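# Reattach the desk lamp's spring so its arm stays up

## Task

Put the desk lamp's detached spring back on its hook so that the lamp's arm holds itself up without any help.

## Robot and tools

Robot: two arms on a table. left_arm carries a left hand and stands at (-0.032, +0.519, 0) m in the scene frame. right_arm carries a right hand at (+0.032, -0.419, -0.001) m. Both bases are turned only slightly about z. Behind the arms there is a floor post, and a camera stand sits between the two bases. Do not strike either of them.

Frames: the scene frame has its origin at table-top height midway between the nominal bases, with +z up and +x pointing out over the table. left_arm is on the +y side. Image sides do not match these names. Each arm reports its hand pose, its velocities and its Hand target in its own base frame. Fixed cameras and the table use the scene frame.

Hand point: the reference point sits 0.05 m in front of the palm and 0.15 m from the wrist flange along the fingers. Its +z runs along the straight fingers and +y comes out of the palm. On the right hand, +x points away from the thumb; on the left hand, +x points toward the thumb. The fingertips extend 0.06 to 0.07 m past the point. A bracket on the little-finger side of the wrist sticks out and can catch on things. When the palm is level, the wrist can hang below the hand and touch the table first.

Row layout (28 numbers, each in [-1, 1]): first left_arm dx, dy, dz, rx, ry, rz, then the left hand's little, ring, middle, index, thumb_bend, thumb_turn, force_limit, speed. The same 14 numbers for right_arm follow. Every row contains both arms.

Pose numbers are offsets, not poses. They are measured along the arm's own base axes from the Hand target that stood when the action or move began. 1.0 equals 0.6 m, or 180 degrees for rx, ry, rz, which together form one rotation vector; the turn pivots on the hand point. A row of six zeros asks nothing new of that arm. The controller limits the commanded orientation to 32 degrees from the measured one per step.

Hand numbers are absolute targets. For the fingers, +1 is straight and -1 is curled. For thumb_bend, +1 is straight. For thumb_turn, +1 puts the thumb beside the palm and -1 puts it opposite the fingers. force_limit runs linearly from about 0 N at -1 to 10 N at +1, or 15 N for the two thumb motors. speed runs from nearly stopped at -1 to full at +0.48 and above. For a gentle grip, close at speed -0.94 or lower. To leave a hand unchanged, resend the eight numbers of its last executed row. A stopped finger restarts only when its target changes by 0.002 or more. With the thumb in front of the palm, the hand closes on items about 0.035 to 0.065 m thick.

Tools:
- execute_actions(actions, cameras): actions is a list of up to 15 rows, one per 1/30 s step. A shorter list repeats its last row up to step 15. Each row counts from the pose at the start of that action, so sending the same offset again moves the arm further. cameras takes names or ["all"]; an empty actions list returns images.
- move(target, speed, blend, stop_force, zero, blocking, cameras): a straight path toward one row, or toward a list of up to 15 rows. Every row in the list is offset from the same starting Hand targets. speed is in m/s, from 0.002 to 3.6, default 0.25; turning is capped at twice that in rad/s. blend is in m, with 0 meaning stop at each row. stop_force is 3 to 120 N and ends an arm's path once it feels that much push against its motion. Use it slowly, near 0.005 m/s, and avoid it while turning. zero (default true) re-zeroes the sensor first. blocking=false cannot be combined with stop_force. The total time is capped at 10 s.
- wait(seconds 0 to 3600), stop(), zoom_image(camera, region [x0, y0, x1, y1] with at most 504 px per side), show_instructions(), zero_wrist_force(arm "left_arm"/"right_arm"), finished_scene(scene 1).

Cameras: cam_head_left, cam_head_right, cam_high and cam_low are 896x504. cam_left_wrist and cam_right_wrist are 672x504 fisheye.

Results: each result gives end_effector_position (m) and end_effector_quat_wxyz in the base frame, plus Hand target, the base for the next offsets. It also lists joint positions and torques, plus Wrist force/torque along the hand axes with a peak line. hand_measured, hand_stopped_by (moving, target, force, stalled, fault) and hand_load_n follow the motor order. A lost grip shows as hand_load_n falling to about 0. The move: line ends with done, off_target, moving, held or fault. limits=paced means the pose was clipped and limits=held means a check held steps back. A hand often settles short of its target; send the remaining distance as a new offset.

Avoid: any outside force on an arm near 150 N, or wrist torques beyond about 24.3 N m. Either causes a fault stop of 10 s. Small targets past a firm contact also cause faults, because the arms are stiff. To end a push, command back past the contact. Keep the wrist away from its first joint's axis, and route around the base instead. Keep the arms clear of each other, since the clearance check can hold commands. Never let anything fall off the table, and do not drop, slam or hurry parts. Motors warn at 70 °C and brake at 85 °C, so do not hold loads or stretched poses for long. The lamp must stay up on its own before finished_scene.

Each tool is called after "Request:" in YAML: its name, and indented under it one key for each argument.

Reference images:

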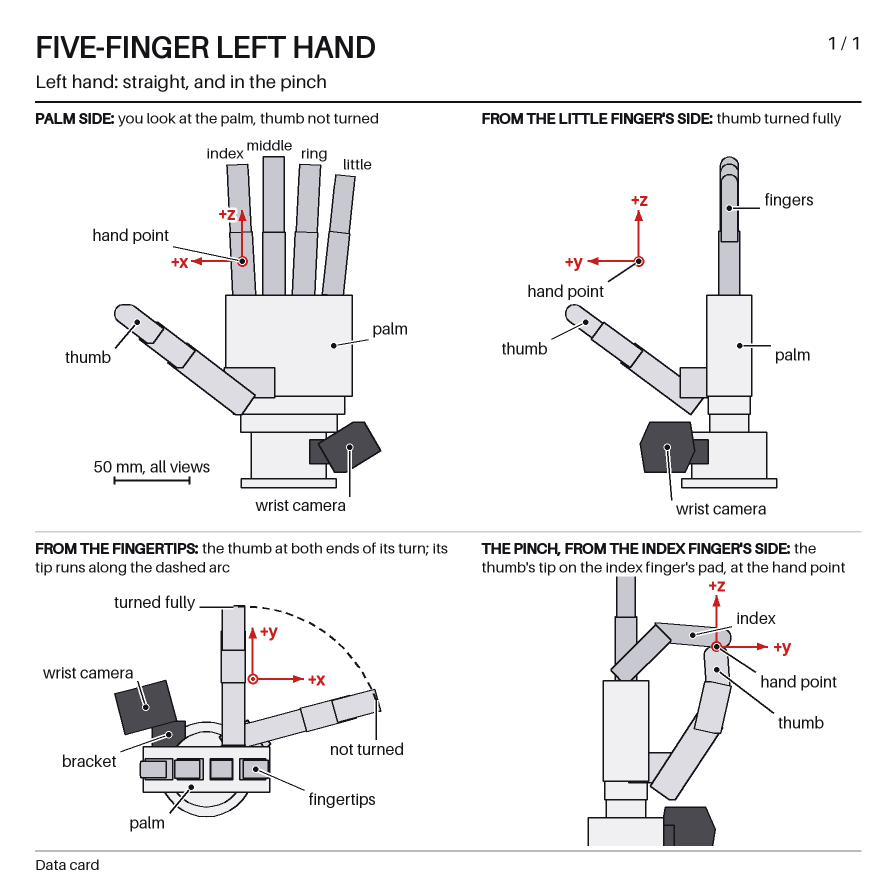

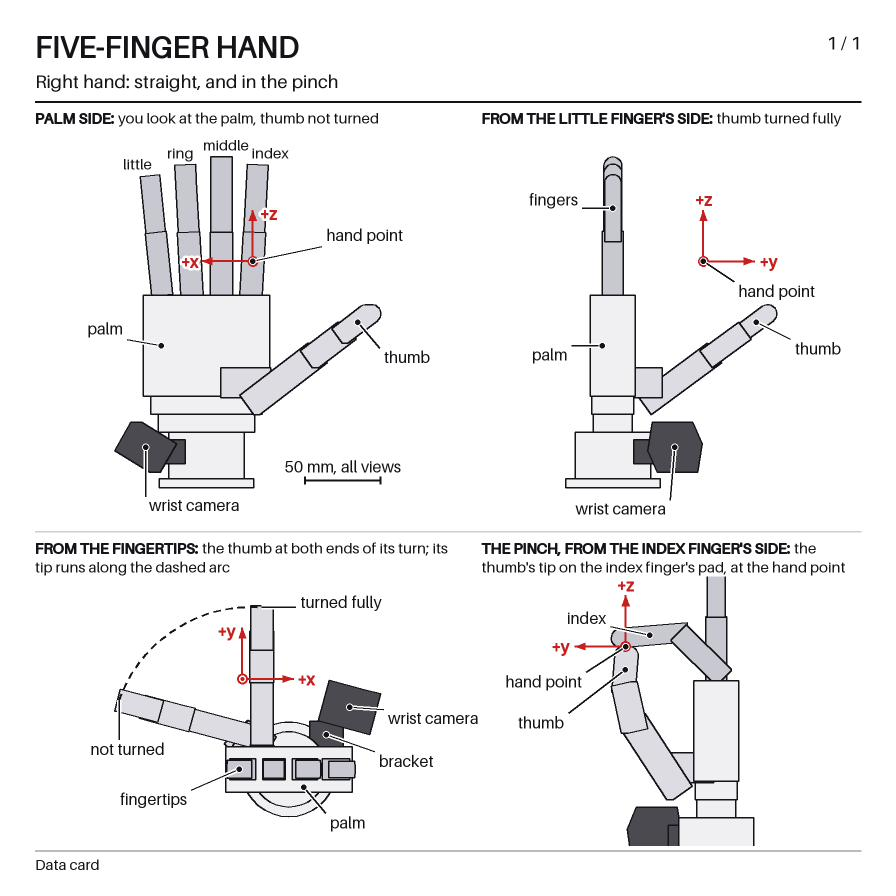

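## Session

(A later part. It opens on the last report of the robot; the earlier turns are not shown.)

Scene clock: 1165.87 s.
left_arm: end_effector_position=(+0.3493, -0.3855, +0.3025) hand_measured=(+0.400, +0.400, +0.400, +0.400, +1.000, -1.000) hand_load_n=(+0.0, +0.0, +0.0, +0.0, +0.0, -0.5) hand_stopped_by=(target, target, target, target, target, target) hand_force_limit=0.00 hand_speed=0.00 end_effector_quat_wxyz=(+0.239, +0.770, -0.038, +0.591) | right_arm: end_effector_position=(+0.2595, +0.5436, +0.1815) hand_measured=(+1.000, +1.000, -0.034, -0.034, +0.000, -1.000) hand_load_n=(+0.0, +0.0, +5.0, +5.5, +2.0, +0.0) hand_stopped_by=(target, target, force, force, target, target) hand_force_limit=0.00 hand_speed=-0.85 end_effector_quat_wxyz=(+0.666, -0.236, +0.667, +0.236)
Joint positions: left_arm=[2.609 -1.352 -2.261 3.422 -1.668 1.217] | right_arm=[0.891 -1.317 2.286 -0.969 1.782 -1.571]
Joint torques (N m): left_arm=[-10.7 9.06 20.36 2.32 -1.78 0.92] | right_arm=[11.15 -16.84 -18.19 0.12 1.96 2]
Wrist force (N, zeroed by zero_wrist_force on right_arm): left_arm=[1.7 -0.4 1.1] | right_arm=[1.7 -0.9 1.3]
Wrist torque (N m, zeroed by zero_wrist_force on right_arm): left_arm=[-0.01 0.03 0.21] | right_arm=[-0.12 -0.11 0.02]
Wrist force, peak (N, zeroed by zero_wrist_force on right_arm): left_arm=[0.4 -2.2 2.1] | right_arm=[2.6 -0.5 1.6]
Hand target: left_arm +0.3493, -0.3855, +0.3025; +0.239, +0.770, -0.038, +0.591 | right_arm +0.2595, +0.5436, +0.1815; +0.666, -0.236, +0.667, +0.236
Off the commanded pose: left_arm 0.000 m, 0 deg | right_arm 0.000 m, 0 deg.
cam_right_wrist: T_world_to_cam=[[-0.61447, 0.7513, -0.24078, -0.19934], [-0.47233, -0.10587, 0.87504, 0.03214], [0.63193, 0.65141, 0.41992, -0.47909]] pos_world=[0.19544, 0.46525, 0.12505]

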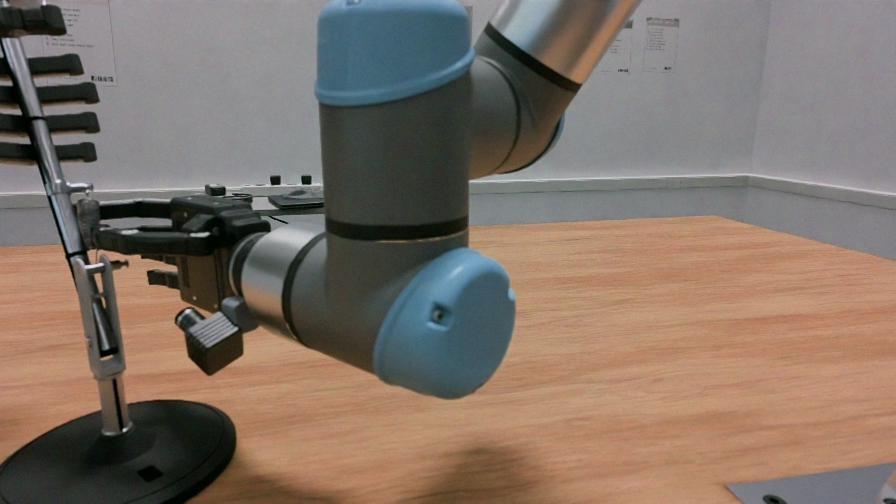

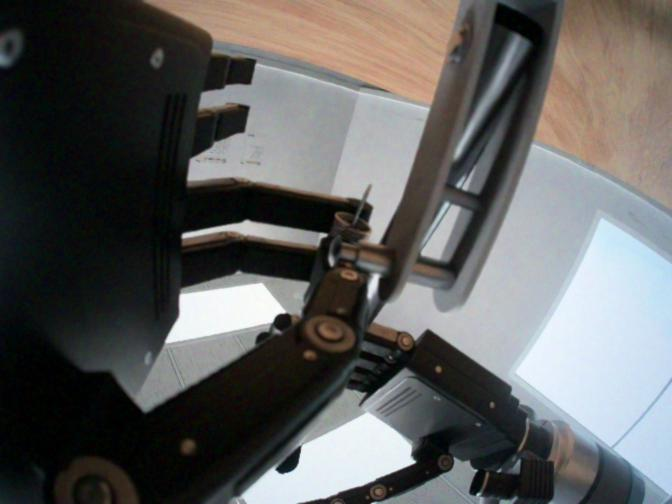

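Request:
execute_actions:
  actions:
    - [[0,0,0,0,0,0,0.4,0.4,0.4,0.4,1,-1,0,0,0,0,0,0,0,0,1,1,-0.2,-0.2,0,-1,0.5,-0.9]]
  cameras: []

Request:
zero_wrist_force:
  arm: "right_arm"

Request:
move:
  target: [0,0,0,0,0,0,0.4,0.4,0.4,0.4,1,-1,0,0,-0.0044,-0.0083,0.0045,-0.1039,0.0586,0.0078,1,1,-0.2,-0.2,0,-1,0.5,-0.9]
  speed: 0.04
  cameras: ["cam_low","cam_right_wrist"]

Request:
zoom_image:
  camera: "cam_right_wrist"
  region: [290, 160, 450, 320]

Request:
zoom_image:
  camera: "cam_low"
  region: [70, 170, 170, 280]

Scene clock: 1185.17 s.
left_arm: end_effector_position=(+0.3493, -0.3855, +0.3025) hand_measured=(+0.400, +0.400, +0.400, +0.400, +1.000, -1.000) hand_load_n=(+0.0, +0.0, +0.0, +0.0, +0.0, +0.0) hand_stopped_by=(target, target, target, target, target, target) hand_force_limit=0.00 hand_speed=0.00 end_effector_quat_wxyz=(+0.239, +0.770, -0.038, +0.591) | right_arm: end_effector_position=(+0.2595, +0.5436, +0.1815) hand_measured=(+1.000, +1.000, -0.050, -0.050, +0.000, -1.000) hand_load_n=(+0.5, +0.0, +9.0, +9.0, +3.0, +0.0) hand_stopped_by=(target, target, force, force, target, target) hand_force_limit=0.50 hand_speed=-0.90 end_effector_quat_wxyz=(+0.666, -0.236, +0.667, +0.236)
Joint positions: left_arm=[2.609 -1.352 -2.261 3.422 -1.668 1.217] | right_arm=[0.891 -1.317 2.286 -0.969 1.782 -1.571]
Joint torques (N m): left_arm=[-12.4 9.78 19.7 2.58 -1.83 0.63] | right_arm=[10.37 -19.7 -11.32 -0.43 -2.21 1.27]
Wrist force (N, zeroed by zero_wrist_force on right_arm): left_arm=[1.3 -0.4 1.0] | right_arm=[1.8 -1.1 2.2]
Wrist torque (N m, zeroed by zero_wrist_force on right_arm): left_arm=[-0.02 0.07 0.19] | right_arm=[-0.14 -0.08 0.03]
Wrist force, peak (N, zeroed by zero_wrist_force on right_arm): left_arm=[1.6 -0.6 1.4] | right_arm=[1.9 -1.3 2.4]
Hand target: left_arm +0.3493, -0.3855, +0.3025; +0.239, +0.770, -0.038, +0.591 | right_arm +0.2595, +0.5436, +0.1815; +0.666, -0.236, +0.667, +0.236
Off the commanded pose: left_arm 0.000 m, 0 deg | right_arm 0.000 m, 0 deg.

Wrist force sensor zeroed.

Scene clock: 1190.40 s.
left_arm: end_effector_position=(+0.3493, -0.3855, +0.3025) hand_measured=(+0.400, +0.400, +0.400, +0.400, +1.000, -1.000) hand_load_n=(+0.0, +0.0, +0.0, +0.0, +0.0, -0.5) hand_stopped_by=(target, target, target, target, target, target) hand_force_limit=0.00 hand_speed=0.00 end_effector_quat_wxyz=(+0.239, +0.770, -0.038, +0.591) | right_arm: end_effector_position=(+0.2568, +0.5386, +0.1842) hand_measured=(+1.000, +1.000, -0.050, -0.050, +0.000, -1.000) hand_load_n=(+0.0, +0.0, +6.0, +7.5, +1.5, +0.5) hand_stopped_by=(target, target, force, force, target, target) hand_force_limit=0.50 hand_speed=-0.90 end_effector_quat_wxyz=(+0.553, -0.326, +0.751, +0.153)
Joint positions: left_arm=[2.609 -1.352 -2.261 3.422 -1.668 1.217] | right_arm=[0.872 -1.446 2.11 -0.308 1.751 -1.644]
Joint torques (N m): left_arm=[-12.57 8.32 20.11 2.46 -1.69 0.72] | right_arm=[-10.76 -26.05 -20.72 2.26 -2.39 -1.84]
Wrist force (N, zeroed by zero_wrist_force on right_arm): left_arm=[1.4 -0.4 1.2] | right_arm=[-4.5 0.6 -0.8]
Wrist torque (N m, zeroed by zero_wrist_force on right_arm): left_arm=[-0.01 0.06 0.19] | right_arm=[0.13 0.27 0.10]
Wrist force, peak (N, zeroed by zero_wrist_force on right_arm): left_arm=[1.8 -0.6 1.4] | right_arm=[-5.3 0.8 -1.1]
Hand target: left_arm +0.3493, -0.3855, +0.3025; +0.239, +0.770, -0.038, +0.591 | right_arm +0.2568, +0.5386, +0.1842; +0.552, -0.327, +0.751, +0.153
Off the commanded pose: left_arm 0.000 m, 0 deg | right_arm 0.000 m, 0 deg.
move: done
cam_right_wrist: T_world_to_cam=[[-0.68661, 0.63781, -0.34895, -0.09701], [-0.30482, 0.1832, 0.93463, -0.18159], [0.66004, 0.74809, 0.06863, -0.46992]] pos_world=[0.18821, 0.44668, 0.16811]

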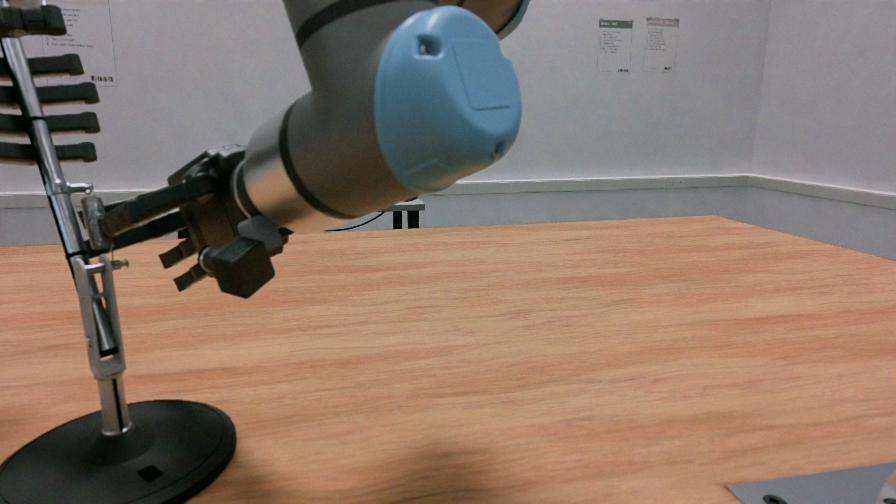

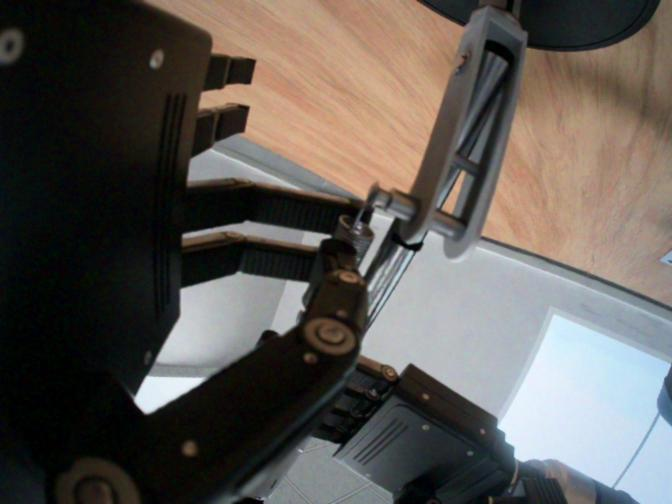

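Scaled by 3.150 from the camera's image (finer frame: 960x720).

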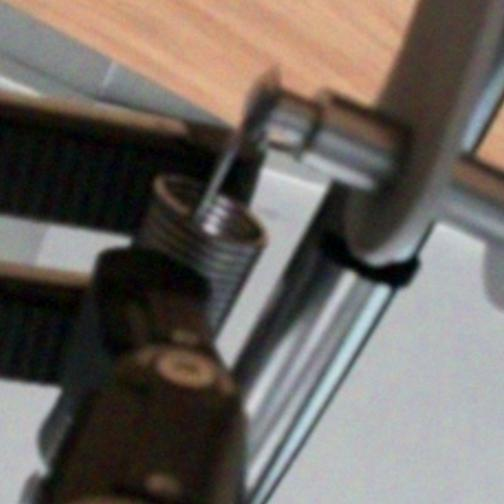

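Scaled by 4.582.

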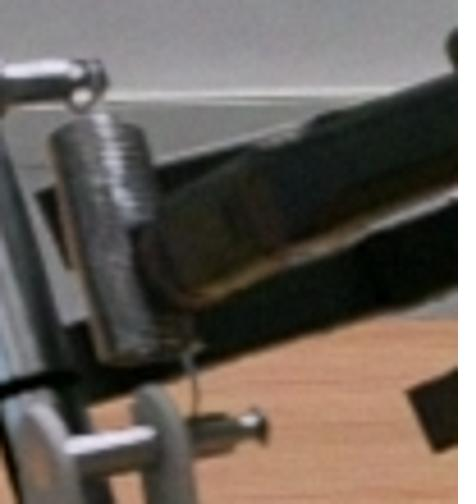

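Request:
zoom_image:
  camera: "cam_right_wrist"
  region: [330, 170, 430, 250]

Request:
zoom_image:
  camera: "cam_low"
  region: [90, 235, 135, 275]

Scaled by 5.040 from the camera's image (finer frame: 960x720).

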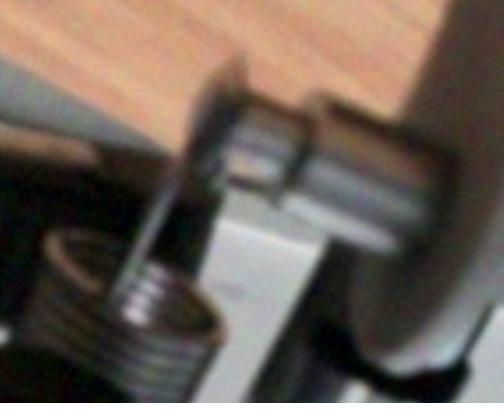

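Scaled by 11.200.

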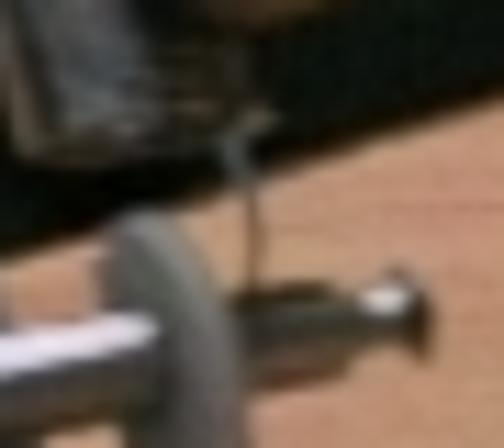

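Request:
move:
  target:
    - [0,0,0,0,0,0,0.4,0.4,0.4,0.4,1,-1,0,0,0.0044,0.0083,-0.0045,0.1039,-0.0586,-0.0078,1,1,-0.2,-0.2,0,-1,0.5,-0.9]
    - [0,0,0,0,0,0,0.4,0.4,0.4,0.4,1,-1,0,0,0.0098,0.0017,-0.0048,0.0269,-0.1208,0.0097,1,1,-0.2,-0.2,0,-1,0.5,-0.9]
  speed: 0.05
  cameras: ["cam_low","cam_right_wrist"]

Request:
zoom_image:
  camera: "cam_right_wrist"
  region: [290, 160, 450, 320]

Request:
zoom_image:
  camera: "cam_low"
  region: [70, 170, 170, 280]

Scene clock: 1254.90 s.
left_arm: end_effector_position=(+0.3493, -0.3855, +0.3025) hand_measured=(+0.400, +0.400, +0.400, +0.400, +1.000, -1.000) hand_load_n=(+0.0, +0.0, +0.0, +0.0, +0.0, +0.0) hand_stopped_by=(target, target, target, target, target, target) hand_force_limit=0.00 hand_speed=0.00 end_effector_quat_wxyz=(+0.239, +0.770, -0.038, +0.591) | right_arm: end_effector_position=(+0.2627, +0.5396, +0.1813) hand_measured=(+1.000, +1.000, -0.050, -0.050, +0.000, -1.000) hand_load_n=(+0.0, +0.0, +6.0, +7.0, +1.5, +0.0) hand_stopped_by=(target, target, force, force, target, target) hand_force_limit=0.50 hand_speed=-0.90 end_effector_quat_wxyz=(+0.695, -0.337, +0.622, +0.129)
Joint positions: left_arm=[2.609 -1.352 -2.261 3.422 -1.668 1.217] | right_arm=[0.856 -1.38 2.289 -0.908 1.746 -1.885]
Joint torques (N m): left_arm=[-13.65 8.92 20.09 2.33 -1.42 0.54] | right_arm=[-11.34 -26.29 -19.99 0.4 -2.53 -1.86]
Wrist force (N, zeroed by zero_wrist_force on right_arm): left_arm=[1.6 -0.1 1.2] | right_arm=[-1.0 1.2 -0.4]
Wrist torque (N m, zeroed by zero_wrist_force on right_arm): left_arm=[0.00 0.07 0.19] | right_arm=[0.22 0.15 0.14]
Wrist force, peak (N, zeroed by zero_wrist_force on right_arm): left_arm=[2.0 -0.9 1.5] | right_arm=[-5.3 0.8 -1.1]
Hand target: left_arm +0.3493, -0.3855, +0.3025; +0.239, +0.770, -0.038, +0.591 | right_arm +0.2627, +0.5396, +0.1813; +0.695, -0.337, +0.622, +0.129
Off the commanded pose: left_arm 0.000 m, 0 deg | right_arm 0.000 m, 0 deg.
move: done
cam_right_wrist: T_world_to_cam=[[-0.53799, 0.65659, -0.52864, -0.11131], [-0.63566, 0.09589, 0.76599, -0.01274], [0.55363, 0.74813, 0.36578, -0.50028]] pos_world=[0.20899, 0.44859, 0.13391]

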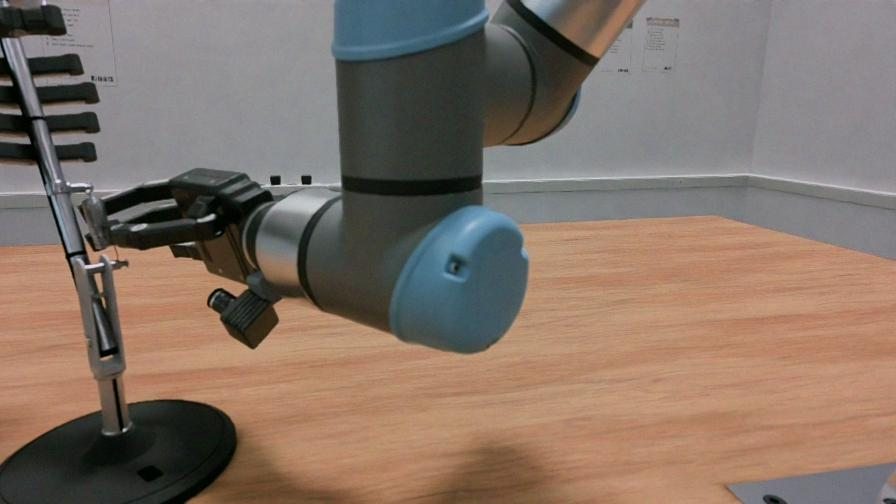

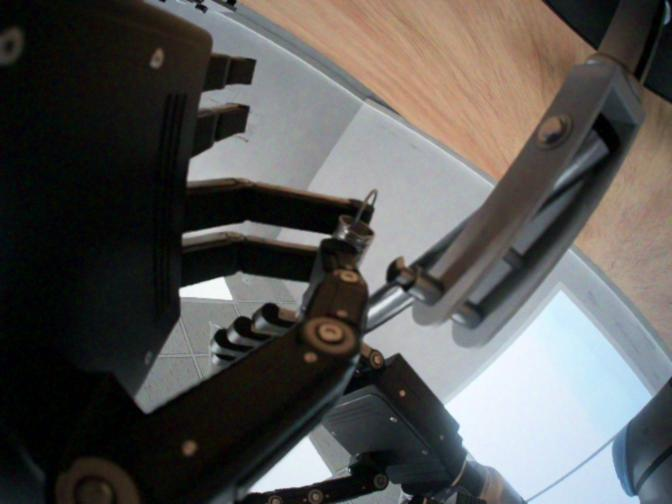

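Scaled by 3.150 from the camera's image (finer frame: 960x720).

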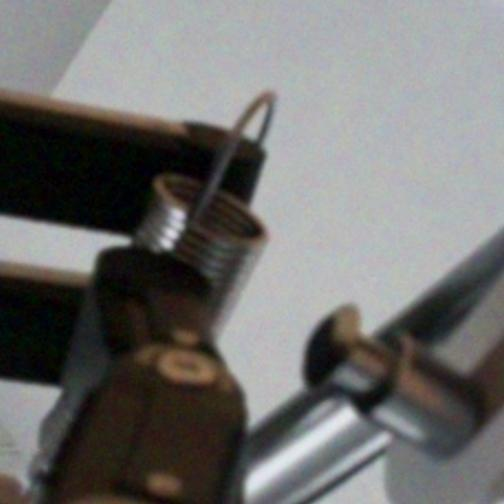

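Scaled by 4.582.

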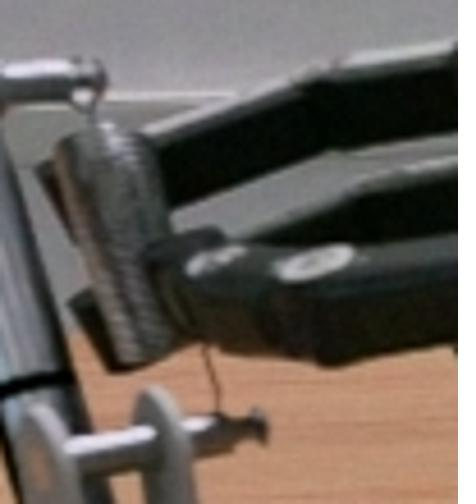

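Request:
move:
  target: [0,0,0,0,0,0,0.4,0.4,0.4,0.4,1,-1,0,0,-0.0067,-0.0054,0.005,-0.0698,0.0864,0,1,1,-0.2,-0.2,0,-1,0.5,-0.9]
  speed: 0.05
  cameras: ["cam_low","cam_right_wrist"]

Request:
zoom_image:
  camera: "cam_right_wrist"
  region: [290, 160, 450, 320]

Request:
zoom_image:
  camera: "cam_low"
  region: [70, 170, 170, 280]

Scene clock: 1275.67 s.
left_arm: end_effector_position=(+0.3493, -0.3855, +0.3025) hand_measured=(+0.400, +0.400, +0.400, +0.400, +1.000, -1.000) hand_load_n=(+0.0, +0.0, +0.0, +0.0, +0.0, -0.5) hand_stopped_by=(target, target, target, target, target, target) hand_force_limit=0.00 hand_speed=0.00 end_effector_quat_wxyz=(+0.239, +0.770, -0.038, +0.591) | right_arm: end_effector_position=(+0.2587, +0.5364, +0.1843) hand_measured=(+1.000, +1.000, -0.050, -0.050, +0.000, -1.000) hand_load_n=(+0.0, +0.0, +4.0, +6.0, +0.5, +0.5) hand_stopped_by=(target, target, force, force, target, target) hand_force_limit=0.50 hand_speed=-0.90 end_effector_quat_wxyz=(+0.564, -0.391, +0.720, +0.104)
Joint positions: left_arm=[2.609 -1.352 -2.261 3.422 -1.668 1.217] | right_arm=[0.853 -1.463 2.095 -0.278 1.733 -1.825]
Joint torques (N m): left_arm=[-11.62 9.81 20.25 2.36 -1.31 0.27] | right_arm=[-10.81 -20.71 -23.65 1.62 -2.34 1.77]
Wrist force (N, zeroed by zero_wrist_force on right_arm): left_arm=[1.5 -0.6 1.1] | right_arm=[-2.2 1.4 -0.9]
Wrist torque (N m, zeroed by zero_wrist_force on right_arm): left_arm=[-0.03 0.05 0.20] | right_arm=[0.25 0.18 -0.01]
Wrist force, peak (N, zeroed by zero_wrist_force on right_arm): left_arm=[2.0 -0.3 1.2] | right_arm=[-4.6 0.7 -0.9]
Hand target: left_arm +0.3493, -0.3855, +0.3025; +0.239, +0.770, -0.038, +0.591 | right_arm +0.2587, +0.5364, +0.1843; +0.564, -0.391, +0.720, +0.104
Off the commanded pose: left_arm 0.000 m, 0 deg | right_arm 0.000 m, 0 deg.
move: done
cam_right_wrist: T_world_to_cam=[[-0.67815, 0.5431, -0.49512, -0.01877], [-0.41201, 0.27693, 0.86808, -0.19109], [0.60857, 0.79268, 0.03596, -0.47408]] pos_world=[0.19705, 0.43891, 0.17363]

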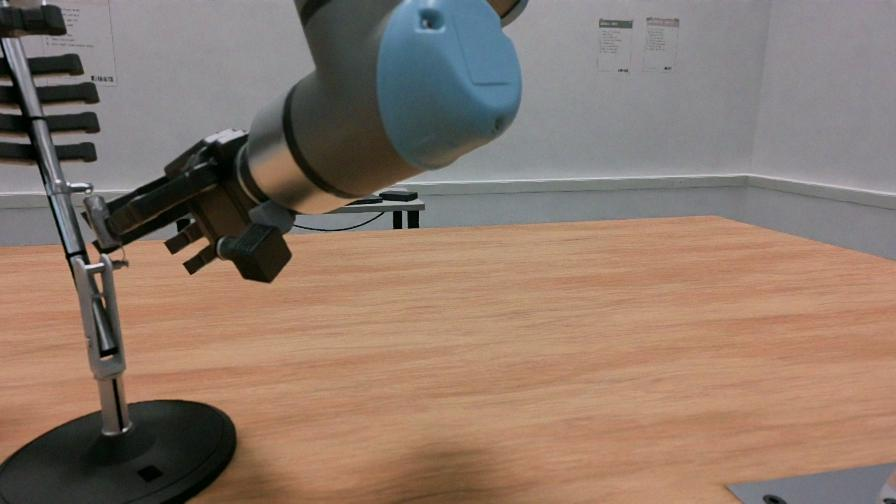

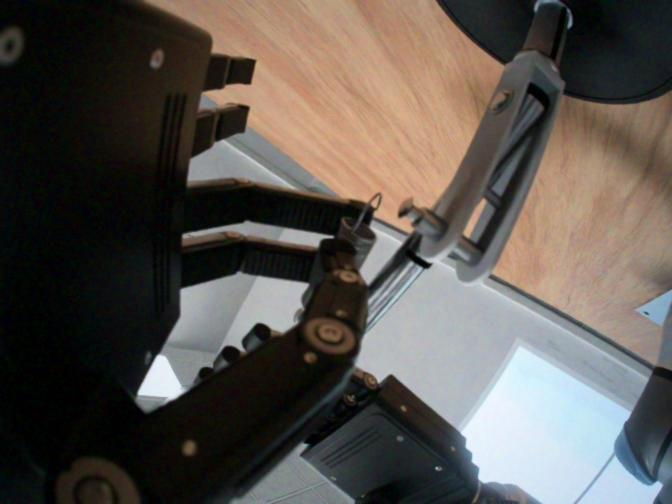

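Scaled by 3.150 from the camera's image (finer frame: 960x720).

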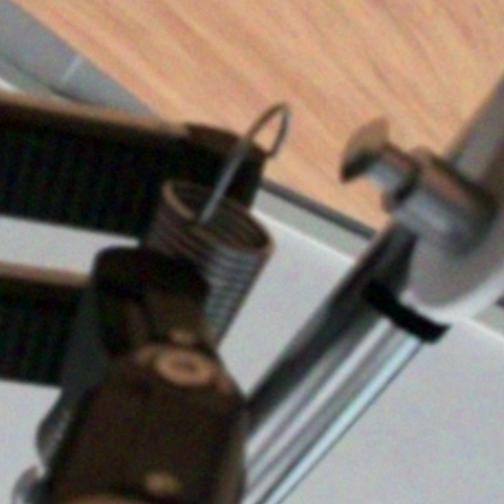

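Scaled by 4.582.

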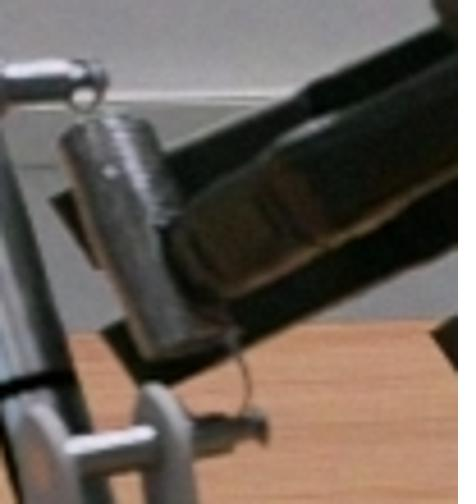

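Request:
move:
  target: [0,0,0,0,0,0,0.4,0.4,0.4,0.4,1,-1,0,0,-0.0033,-0.0052,0.0068,-0.0772,0.0661,0.0126,1,1,-0.2,-0.2,0,-1,0.5,-0.9]
  speed: 0.05
  cameras: ["cam_low","cam_right_wrist","cam_head_left"]

Request:
zoom_image:
  camera: "cam_right_wrist"
  region: [290, 160, 450, 320]

Request:
zoom_image:
  camera: "cam_low"
  region: [70, 170, 170, 280]

Scene clock: 1309.80 s.
left_arm: end_effector_position=(+0.3493, -0.3855, +0.3025) hand_measured=(+0.400, +0.400, +0.400, +0.400, +1.000, -1.000) hand_load_n=(+0.0, +0.0, +0.0, +0.5, +0.0, -0.5) hand_stopped_by=(target, target, target, target, target, target) hand_force_limit=0.00 hand_speed=0.00 end_effector_quat_wxyz=(+0.239, +0.770, -0.038, +0.591) | right_arm: end_effector_position=(+0.2567, +0.5333, +0.1884) hand_measured=(+1.000, +1.000, -0.050, -0.050, +0.000, -1.000) hand_load_n=(+0.0, +0.0, +0.0, +0.0, +0.0, +0.0) hand_stopped_by=(target, target, force, force, target, target) hand_force_limit=0.50 hand_speed=-0.90 end_effector_quat_wxyz=(+0.433, -0.457, +0.774, +0.068)
Joint positions: left_arm=[2.609 -1.352 -2.261 3.422 -1.668 1.217] | right_arm=[0.827 -1.418 1.857 0.229 1.679 -1.864]
Joint torques (N m): left_arm=[-11.31 9.65 20.77 2.66 -1.03 0.49] | right_arm=[-11.65 -16.9 -25.92 1.99 -2.08 -1.79]
Wrist force (N, zeroed by zero_wrist_force on right_arm): left_arm=[0.7 -2.2 1.8] | right_arm=[-0.3 2.6 -2.9]
Wrist torque (N m, zeroed by zero_wrist_force on right_arm): left_arm=[-0.18 0.12 0.19] | right_arm=[0.37 0.11 0.19]
Wrist force, peak (N, zeroed by zero_wrist_force on right_arm): left_arm=[1.3 -2.3 1.8] | right_arm=[-5.3 0.2 -1.8]
Hand target: left_arm +0.3493, -0.3855, +0.3025; +0.239, +0.770, -0.038, +0.591 | right_arm +0.2567, +0.5333, +0.1884; +0.433, -0.457, +0.774, +0.068
Off the commanded pose: left_arm 0.000 m, 0 deg | right_arm 0.000 m, 0 deg.
move: done
cam_right_wrist: T_world_to_cam=[[-0.79656, 0.39729, -0.45569, 0.08433], [-0.24752, 0.47338, 0.84537, -0.33723], [0.55157, 0.78618, -0.27874, -0.3931]] pos_world=[0.20053, 0.43518, 0.21394]
Images, in order (width x height): cam_head_left 896x504, cam_low 896x504, cam_right_wrist 672x504.

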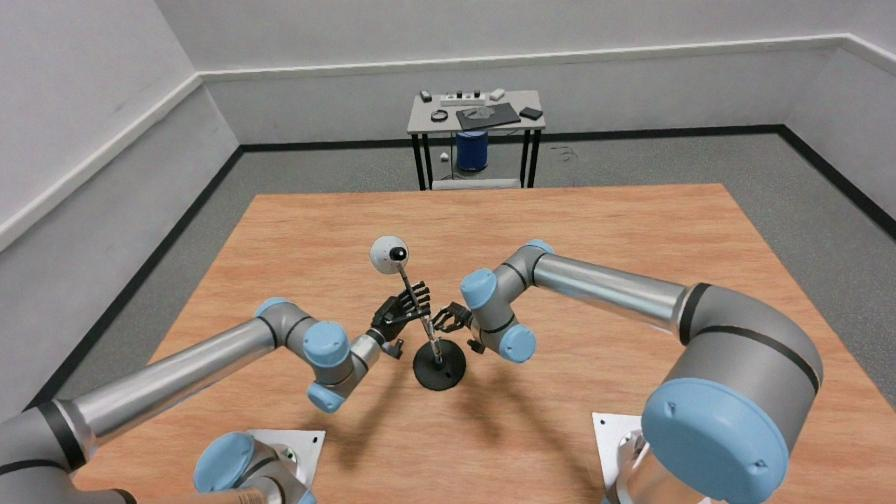

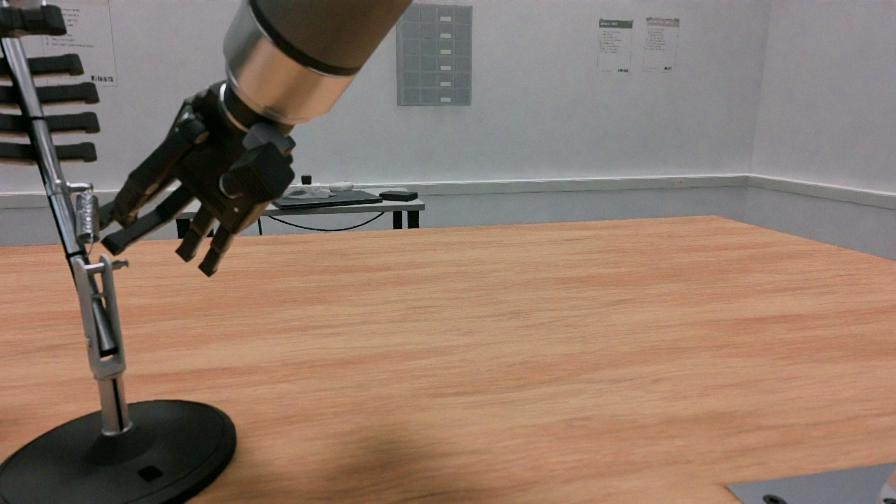

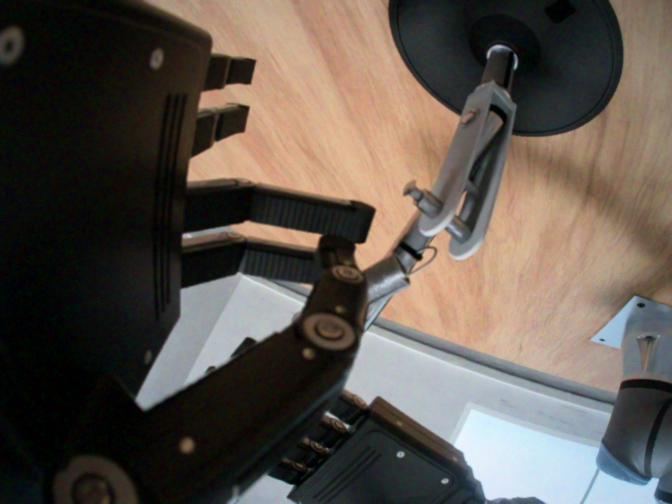

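Scaled by 3.150 from the camera's image (finer frame: 960x720).

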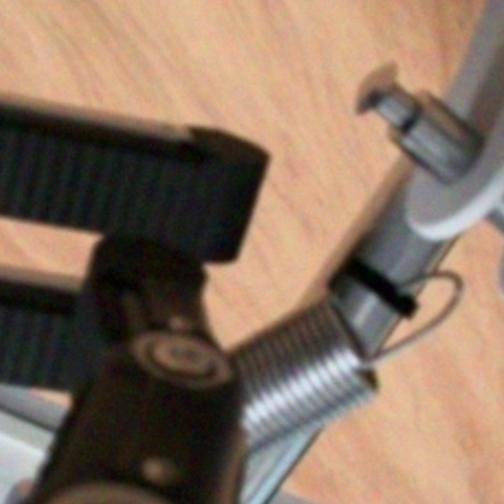

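Scaled by 4.582.

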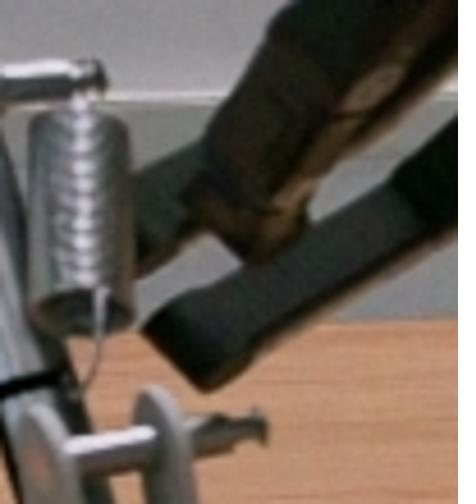

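Request:
move:
  target: [0,0,0,0,0,0,0.4,0.4,0.4,0.4,1,-1,0,0,0.0367,-0.0454,0.01,0,0,0,1,1,0.3,0.3,0,-1,0.5,-0.5]
  speed: 0.08
  cameras: []

Request:
move:
  target: [-0.0155,-0.01167,0.0048,0.0109,-0.0145,0,0.4,0.4,0.4,0.4,1,-1,0,0,0,0,0,0,0,0,1,1,0.3,0.3,0,-1,0.5,-0.5]
  speed: 0.03
  cameras: ["cam_low","cam_left_wrist","cam_head_left"]

Scene clock: 1385.93 s.
left_arm: end_effector_position=(+0.3493, -0.3855, +0.3025) hand_measured=(+0.400, +0.400, +0.400, +0.400, +1.000, -1.000) hand_load_n=(+0.0, +0.0, +0.0, +1.0, +0.0, -0.5) hand_stopped_by=(target, target, target, target, target, target) hand_force_limit=0.00 hand_speed=0.00 end_effector_quat_wxyz=(+0.239, +0.770, -0.038, +0.591) | right_arm: end_effector_position=(+0.2787, +0.5061, +0.1944) hand_measured=(+1.000, +1.000, +0.300, +0.300, +0.000, -1.000) hand_load_n=(+0.0, +0.0, +0.0, +0.0, +0.5, +0.0) hand_stopped_by=(target, target, target, target, target, target) hand_force_limit=0.50 hand_speed=-0.50 end_effector_quat_wxyz=(+0.433, -0.457, +0.774, +0.068)
Joint positions: left_arm=[2.609 -1.352 -2.261 3.422 -1.668 1.217] | right_arm=[0.727 -1.463 1.891 0.236 1.601 -1.925]
Joint torques (N m): left_arm=[-11.22 10.12 20.79 2.63 -1.16 0.38] | right_arm=[-12.08 -26.99 -11.41 2.28 -2.42 -1.69]
Wrist force (N, zeroed by zero_wrist_force on right_arm): left_arm=[0.7 -2.3 1.7] | right_arm=[-0.7 2.5 -2.9]
Wrist torque (N m, zeroed by zero_wrist_force on right_arm): left_arm=[-0.17 0.10 0.19] | right_arm=[0.33 0.17 0.16]
Wrist force, peak (N, zeroed by zero_wrist_force on right_arm): left_arm=[0.9 -2.5 2.1] | right_arm=[-0.5 3.1 -3.0]
Hand target: left_arm +0.3493, -0.3855, +0.3025; +0.239, +0.770, -0.038, +0.591 | right_arm +0.2787, +0.5060, +0.1944; +0.433, -0.457, +0.774, +0.068
Off the commanded pose: left_arm 0.000 m, 0 deg | right_arm 0.000 m, 0 deg.
move: done

Scene clock: 1387.30 s.
left_arm: end_effector_position=(+0.3400, -0.3925, +0.3054) hand_measured=(+0.400, +0.400, +0.400, +0.400, +1.000, -1.000) hand_load_n=(+0.0, +0.0, +0.0, +1.0, +0.0, -0.5) hand_stopped_by=(target, target, target, target, target, target) hand_force_limit=0.00 hand_speed=0.00 end_effector_quat_wxyz=(+0.225, +0.760, -0.054, +0.607) | right_arm: end_effector_position=(+0.2787, +0.5060, +0.1944) hand_measured=(+1.000, +1.000, +0.300, +0.300, +0.000, -1.000) hand_load_n=(-0.5, -0.5, +0.0, +0.0, +0.0, +0.0) hand_stopped_by=(target, target, target, target, target, target) hand_force_limit=0.50 hand_speed=-0.50 end_effector_quat_wxyz=(+0.433, -0.457, +0.774, +0.068)
Joint positions: left_arm=[2.564 -1.351 -2.264 3.451 -1.721 1.262] | right_arm=[0.727 -1.463 1.891 0.236 1.601 -1.926]
Joint torques (N m): left_arm=[-11.12 5.27 13.12 3.39 -2.03 1.9] | right_arm=[-11.72 -26.65 -11.56 2.15 -2.2 -1.62]
Wrist force (N, zeroed by zero_wrist_force on right_arm): left_arm=[0.2 -1.6 2.0] | right_arm=[-0.8 2.3 -2.9]
Wrist torque (N m, zeroed by zero_wrist_force on right_arm): left_arm=[-0.15 0.17 0.16] | right_arm=[0.31 0.17 0.15]
Wrist force, peak (N, zeroed by zero_wrist_force on right_arm): left_arm=[0.8 -2.6 2.1] | right_arm=[-0.7 2.4 -3.2]
Hand target: left_arm +0.3400, -0.3925, +0.3053; +0.225, +0.760, -0.054, +0.607 | right_arm +0.2787, +0.5060, +0.1944; +0.433, -0.457, +0.774, +0.068
Off the commanded pose: left_arm 0.000 m, 0 deg | right_arm 0.000 m, 0 deg.
move: done
cam_left_wrist: T_world_to_cam=[[0.39997, 0.91563, 0.04048, 0.20989], [-0.25519, 0.06883, 0.96444, -0.16775], [0.88028, -0.39608, 0.26119, -0.42212]] pos_world=[0.24483, -0.34783, 0.26354]
Images, in order (width x height): cam_head_left 896x504, cam_low 896x504, cam_left_wrist 672x504.

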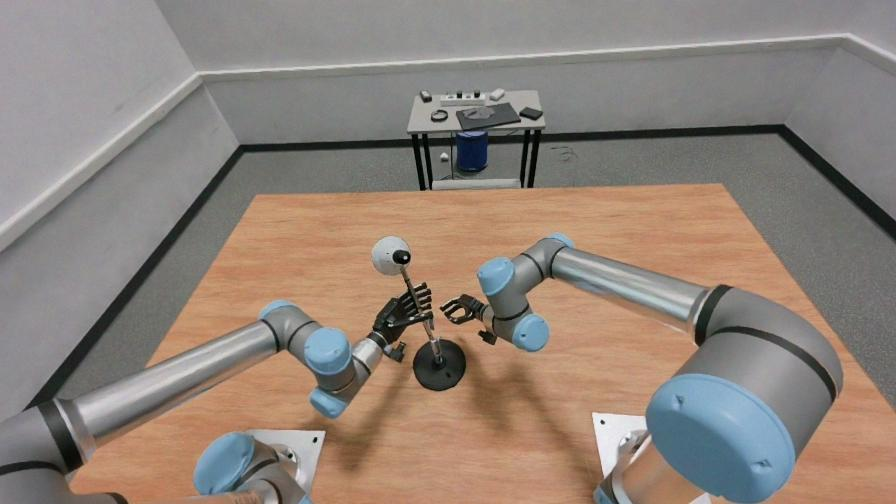

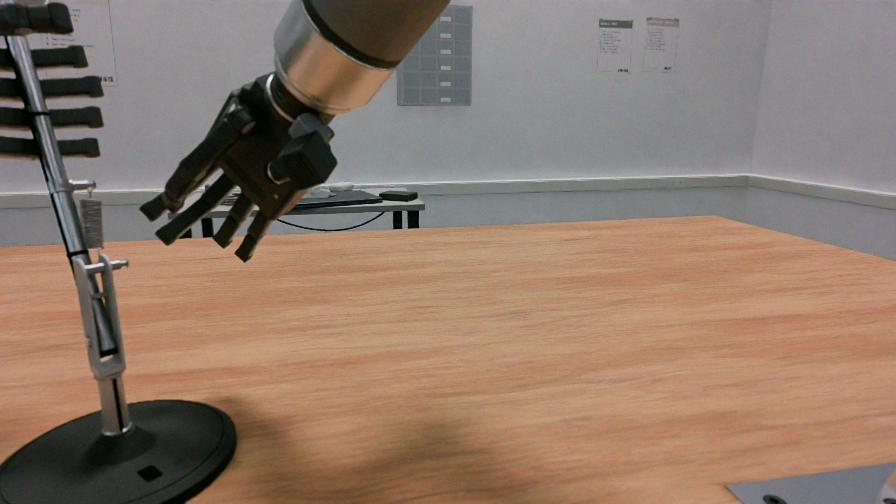

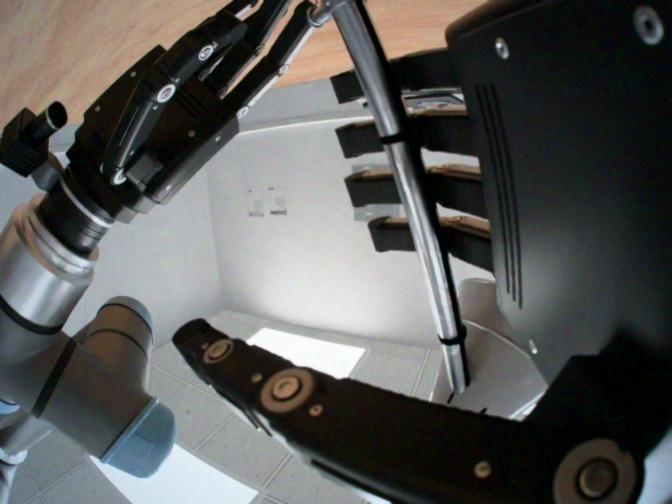

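Request:
move:
  target: [-0.0156,-0.0117,0.0037,0.0109,-0.0145,0,0.4,0.4,0.4,0.4,1,-1,0,0,0,0,0,0,0,0,1,1,0.3,0.3,0,-1,0.5,-0.5]
  speed: 0.02
  cameras: ["cam_low", "cam_right_wrist", "cam_head_right"]

Scene clock: 1412.87 s.
left_arm: end_effector_position=(+0.3307, -0.3995, +0.3076) hand_measured=(+0.400, +0.400, +0.400, +0.400, +1.000, -1.000) hand_load_n=(+0.0, +0.0, +0.0, +0.5, +0.0, +0.0) hand_stopped_by=(target, target, target, target, target, target) hand_force_limit=0.00 hand_speed=0.00 end_effector_quat_wxyz=(+0.211, +0.750, -0.069, +0.623) | right_arm: end_effector_position=(+0.2787, +0.5060, +0.1944) hand_measured=(+1.000, +1.000, +0.300, +0.300, +0.000, -1.000) hand_load_n=(+0.0, +0.0, +0.0, +0.0, +0.0, +0.0) hand_stopped_by=(target, target, target, target, target, target) hand_force_limit=0.50 hand_speed=-0.50 end_effector_quat_wxyz=(+0.433, -0.457, +0.774, +0.068)
Joint positions: left_arm=[2.52 -1.353 -2.268 3.484 -1.773 1.309] | right_arm=[0.727 -1.463 1.891 0.236 1.601 -1.926]
Joint torques (N m): left_arm=[-12.78 3.98 13.21 3.03 -2.08 1.83] | right_arm=[-11.89 -27.54 -11.34 1.8 -1.99 -1.69]
Wrist force (N, zeroed by zero_wrist_force on right_arm): left_arm=[0.2 -1.3 2.0] | right_arm=[-0.5 2.3 -3.0]
Wrist torque (N m, zeroed by zero_wrist_force on right_arm): left_arm=[-0.10 0.20 0.16] | right_arm=[0.30 0.13 0.17]
Wrist force, peak (N, zeroed by zero_wrist_force on right_arm): left_arm=[0.0 -2.0 2.4] | right_arm=[-0.9 2.6 -3.3]
Hand target: left_arm +0.3306, -0.3995, +0.3076; +0.210, +0.750, -0.069, +0.623 | right_arm +0.2787, +0.5060, +0.1944; +0.433, -0.457, +0.774, +0.068
Off the commanded pose: left_arm 0.000 m, 0 deg | right_arm 0.000 m, 0 deg.
move: done
cam_right_wrist: T_world_to_cam=[[-0.79661, 0.39731, -0.45558, 0.1155], [-0.2473, 0.4735, 0.84536, -0.32414], [0.55159, 0.78609, -0.27895, -0.38213]] pos_world=[0.22263, 0.40798, 0.22004]
Images, in order (width x height): cam_head_right 896x504, cam_low 896x504, cam_right_wrist 672x504.

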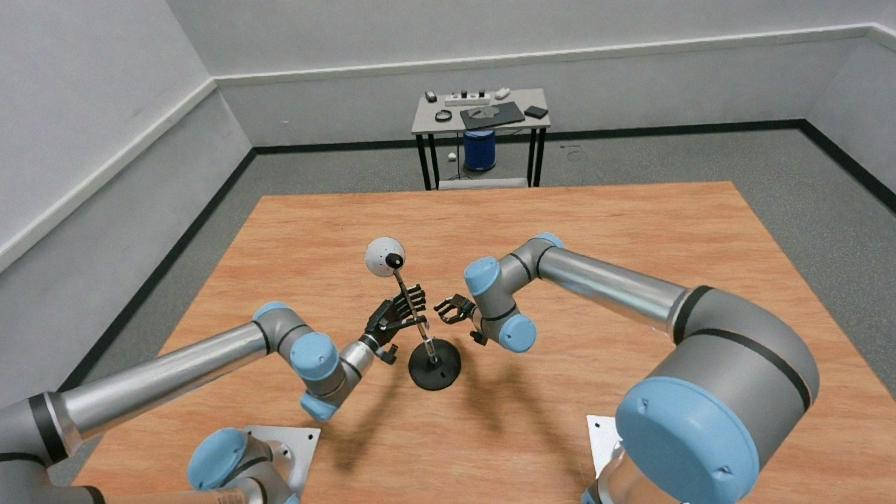

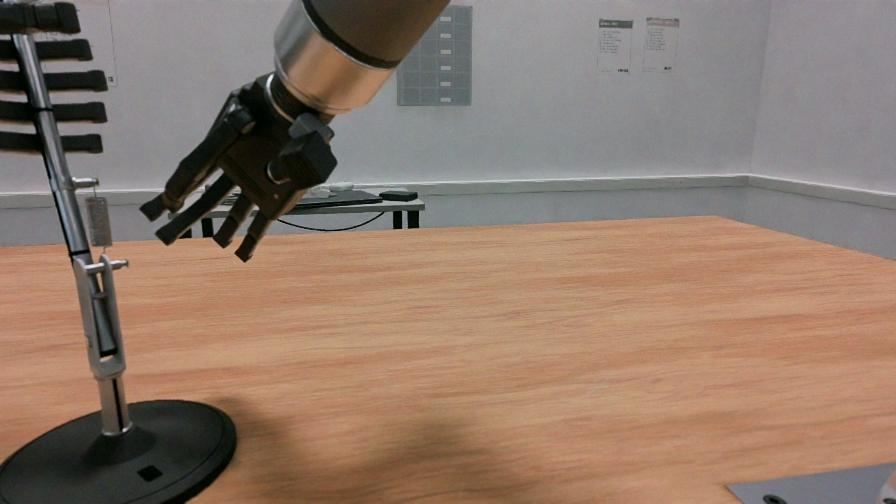

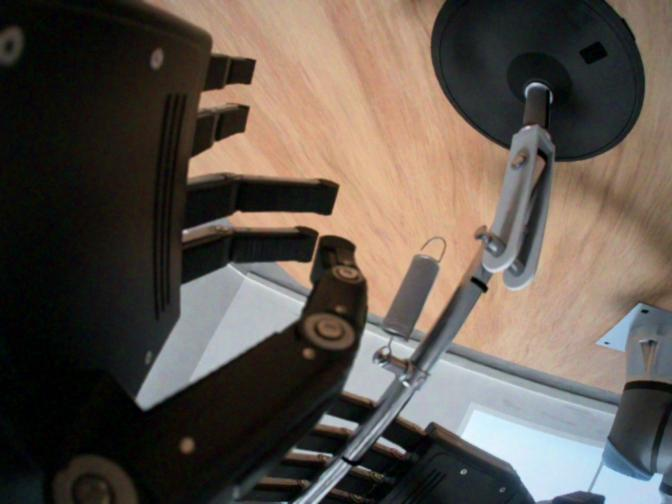

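Request:
zoom_image:
  camera: "cam_low"
  region: [20, 150, 180, 420]

Request:
zoom_image:
  camera: "cam_low"
  region: [60, 160, 160, 290]

Scaled by 1.867.

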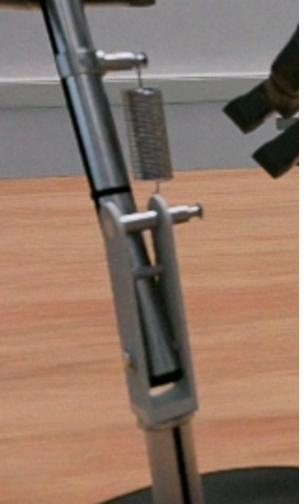

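Scaled by 3.877.

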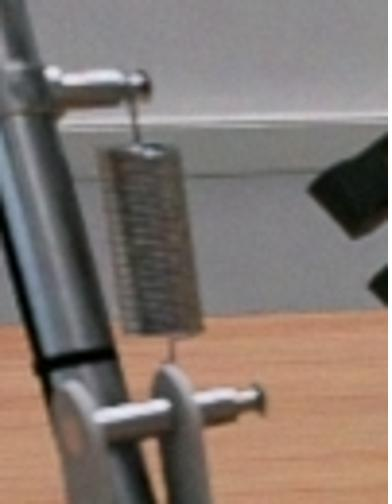

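Request:
move:
  target: [-0.0121,-0.0091,0.0022,0.00836,-0.0111,0,0.4,0.4,0.4,0.4,1,-1,0,0,0,0,0,0,0,0,1,1,0.3,0.3,0,-1,0.5,-0.5]
  speed: 0.015
  cameras: ["cam_low"]

Request:
zoom_image:
  camera: "cam_low"
  region: [20, 150, 180, 420]

Scene clock: 1441.47 s.
left_arm: end_effector_position=(+0.3234, -0.4049, +0.3089) hand_measured=(+0.400, +0.400, +0.400, +0.400, +1.000, -1.000) hand_load_n=(+0.0, +0.0, +0.0, +3.0, +0.0, +0.0) hand_stopped_by=(target, target, target, target, target, target) hand_force_limit=0.00 hand_speed=0.00 end_effector_quat_wxyz=(+0.199, +0.742, -0.081, +0.635) | right_arm: end_effector_position=(+0.2787, +0.5060, +0.1944) hand_measured=(+1.000, +1.000, +0.300, +0.300, +0.000, -1.000) hand_load_n=(+0.0, +0.0, +0.0, +0.0, +0.0, +0.0) hand_stopped_by=(target, target, target, target, target, target) hand_force_limit=0.50 hand_speed=-0.50 end_effector_quat_wxyz=(+0.433, -0.457, +0.774, +0.068)
Joint positions: left_arm=[2.486 -1.356 -2.272 3.511 -1.811 1.347] | right_arm=[0.727 -1.463 1.891 0.236 1.601 -1.926]
Joint torques (N m): left_arm=[-11.49 4.59 13.33 3.72 -0.96 1.92] | right_arm=[-12.36 -27.3 -11.74 1.64 -2.03 -1.59]
Wrist force (N, zeroed by zero_wrist_force on right_arm): left_arm=[-0.8 -7.1 4.1] | right_arm=[-0.8 2.3 -2.8]
Wrist torque (N m, zeroed by zero_wrist_force on right_arm): left_arm=[-0.46 0.19 0.16] | right_arm=[0.30 0.17 0.15]
Wrist force, peak (N, zeroed by zero_wrist_force on right_arm): left_arm=[-1.2 -7.3 4.7] | right_arm=[-0.9 2.5 -3.3]
Hand target: left_arm +0.3234, -0.4050, +0.3089; +0.199, +0.742, -0.081, +0.635 | right_arm +0.2787, +0.5060, +0.1944; +0.433, -0.457, +0.774, +0.068
Off the commanded pose: left_arm 0.000 m, 0 deg | right_arm 0.000 m, 0 deg.
move: done

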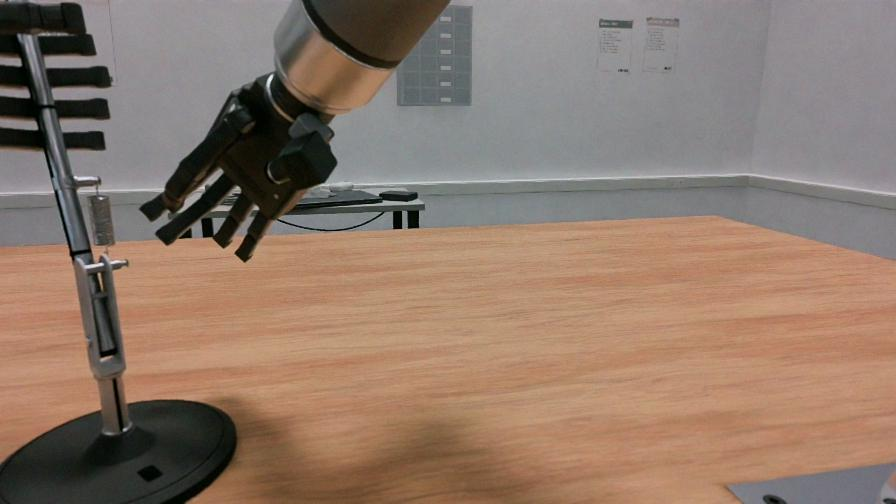

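Scaled by 1.867.

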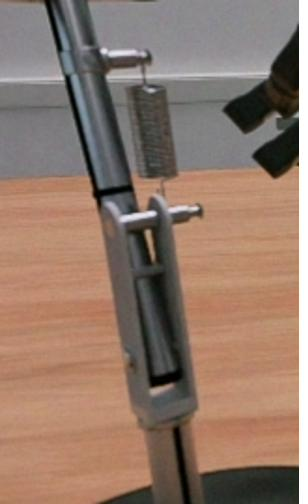

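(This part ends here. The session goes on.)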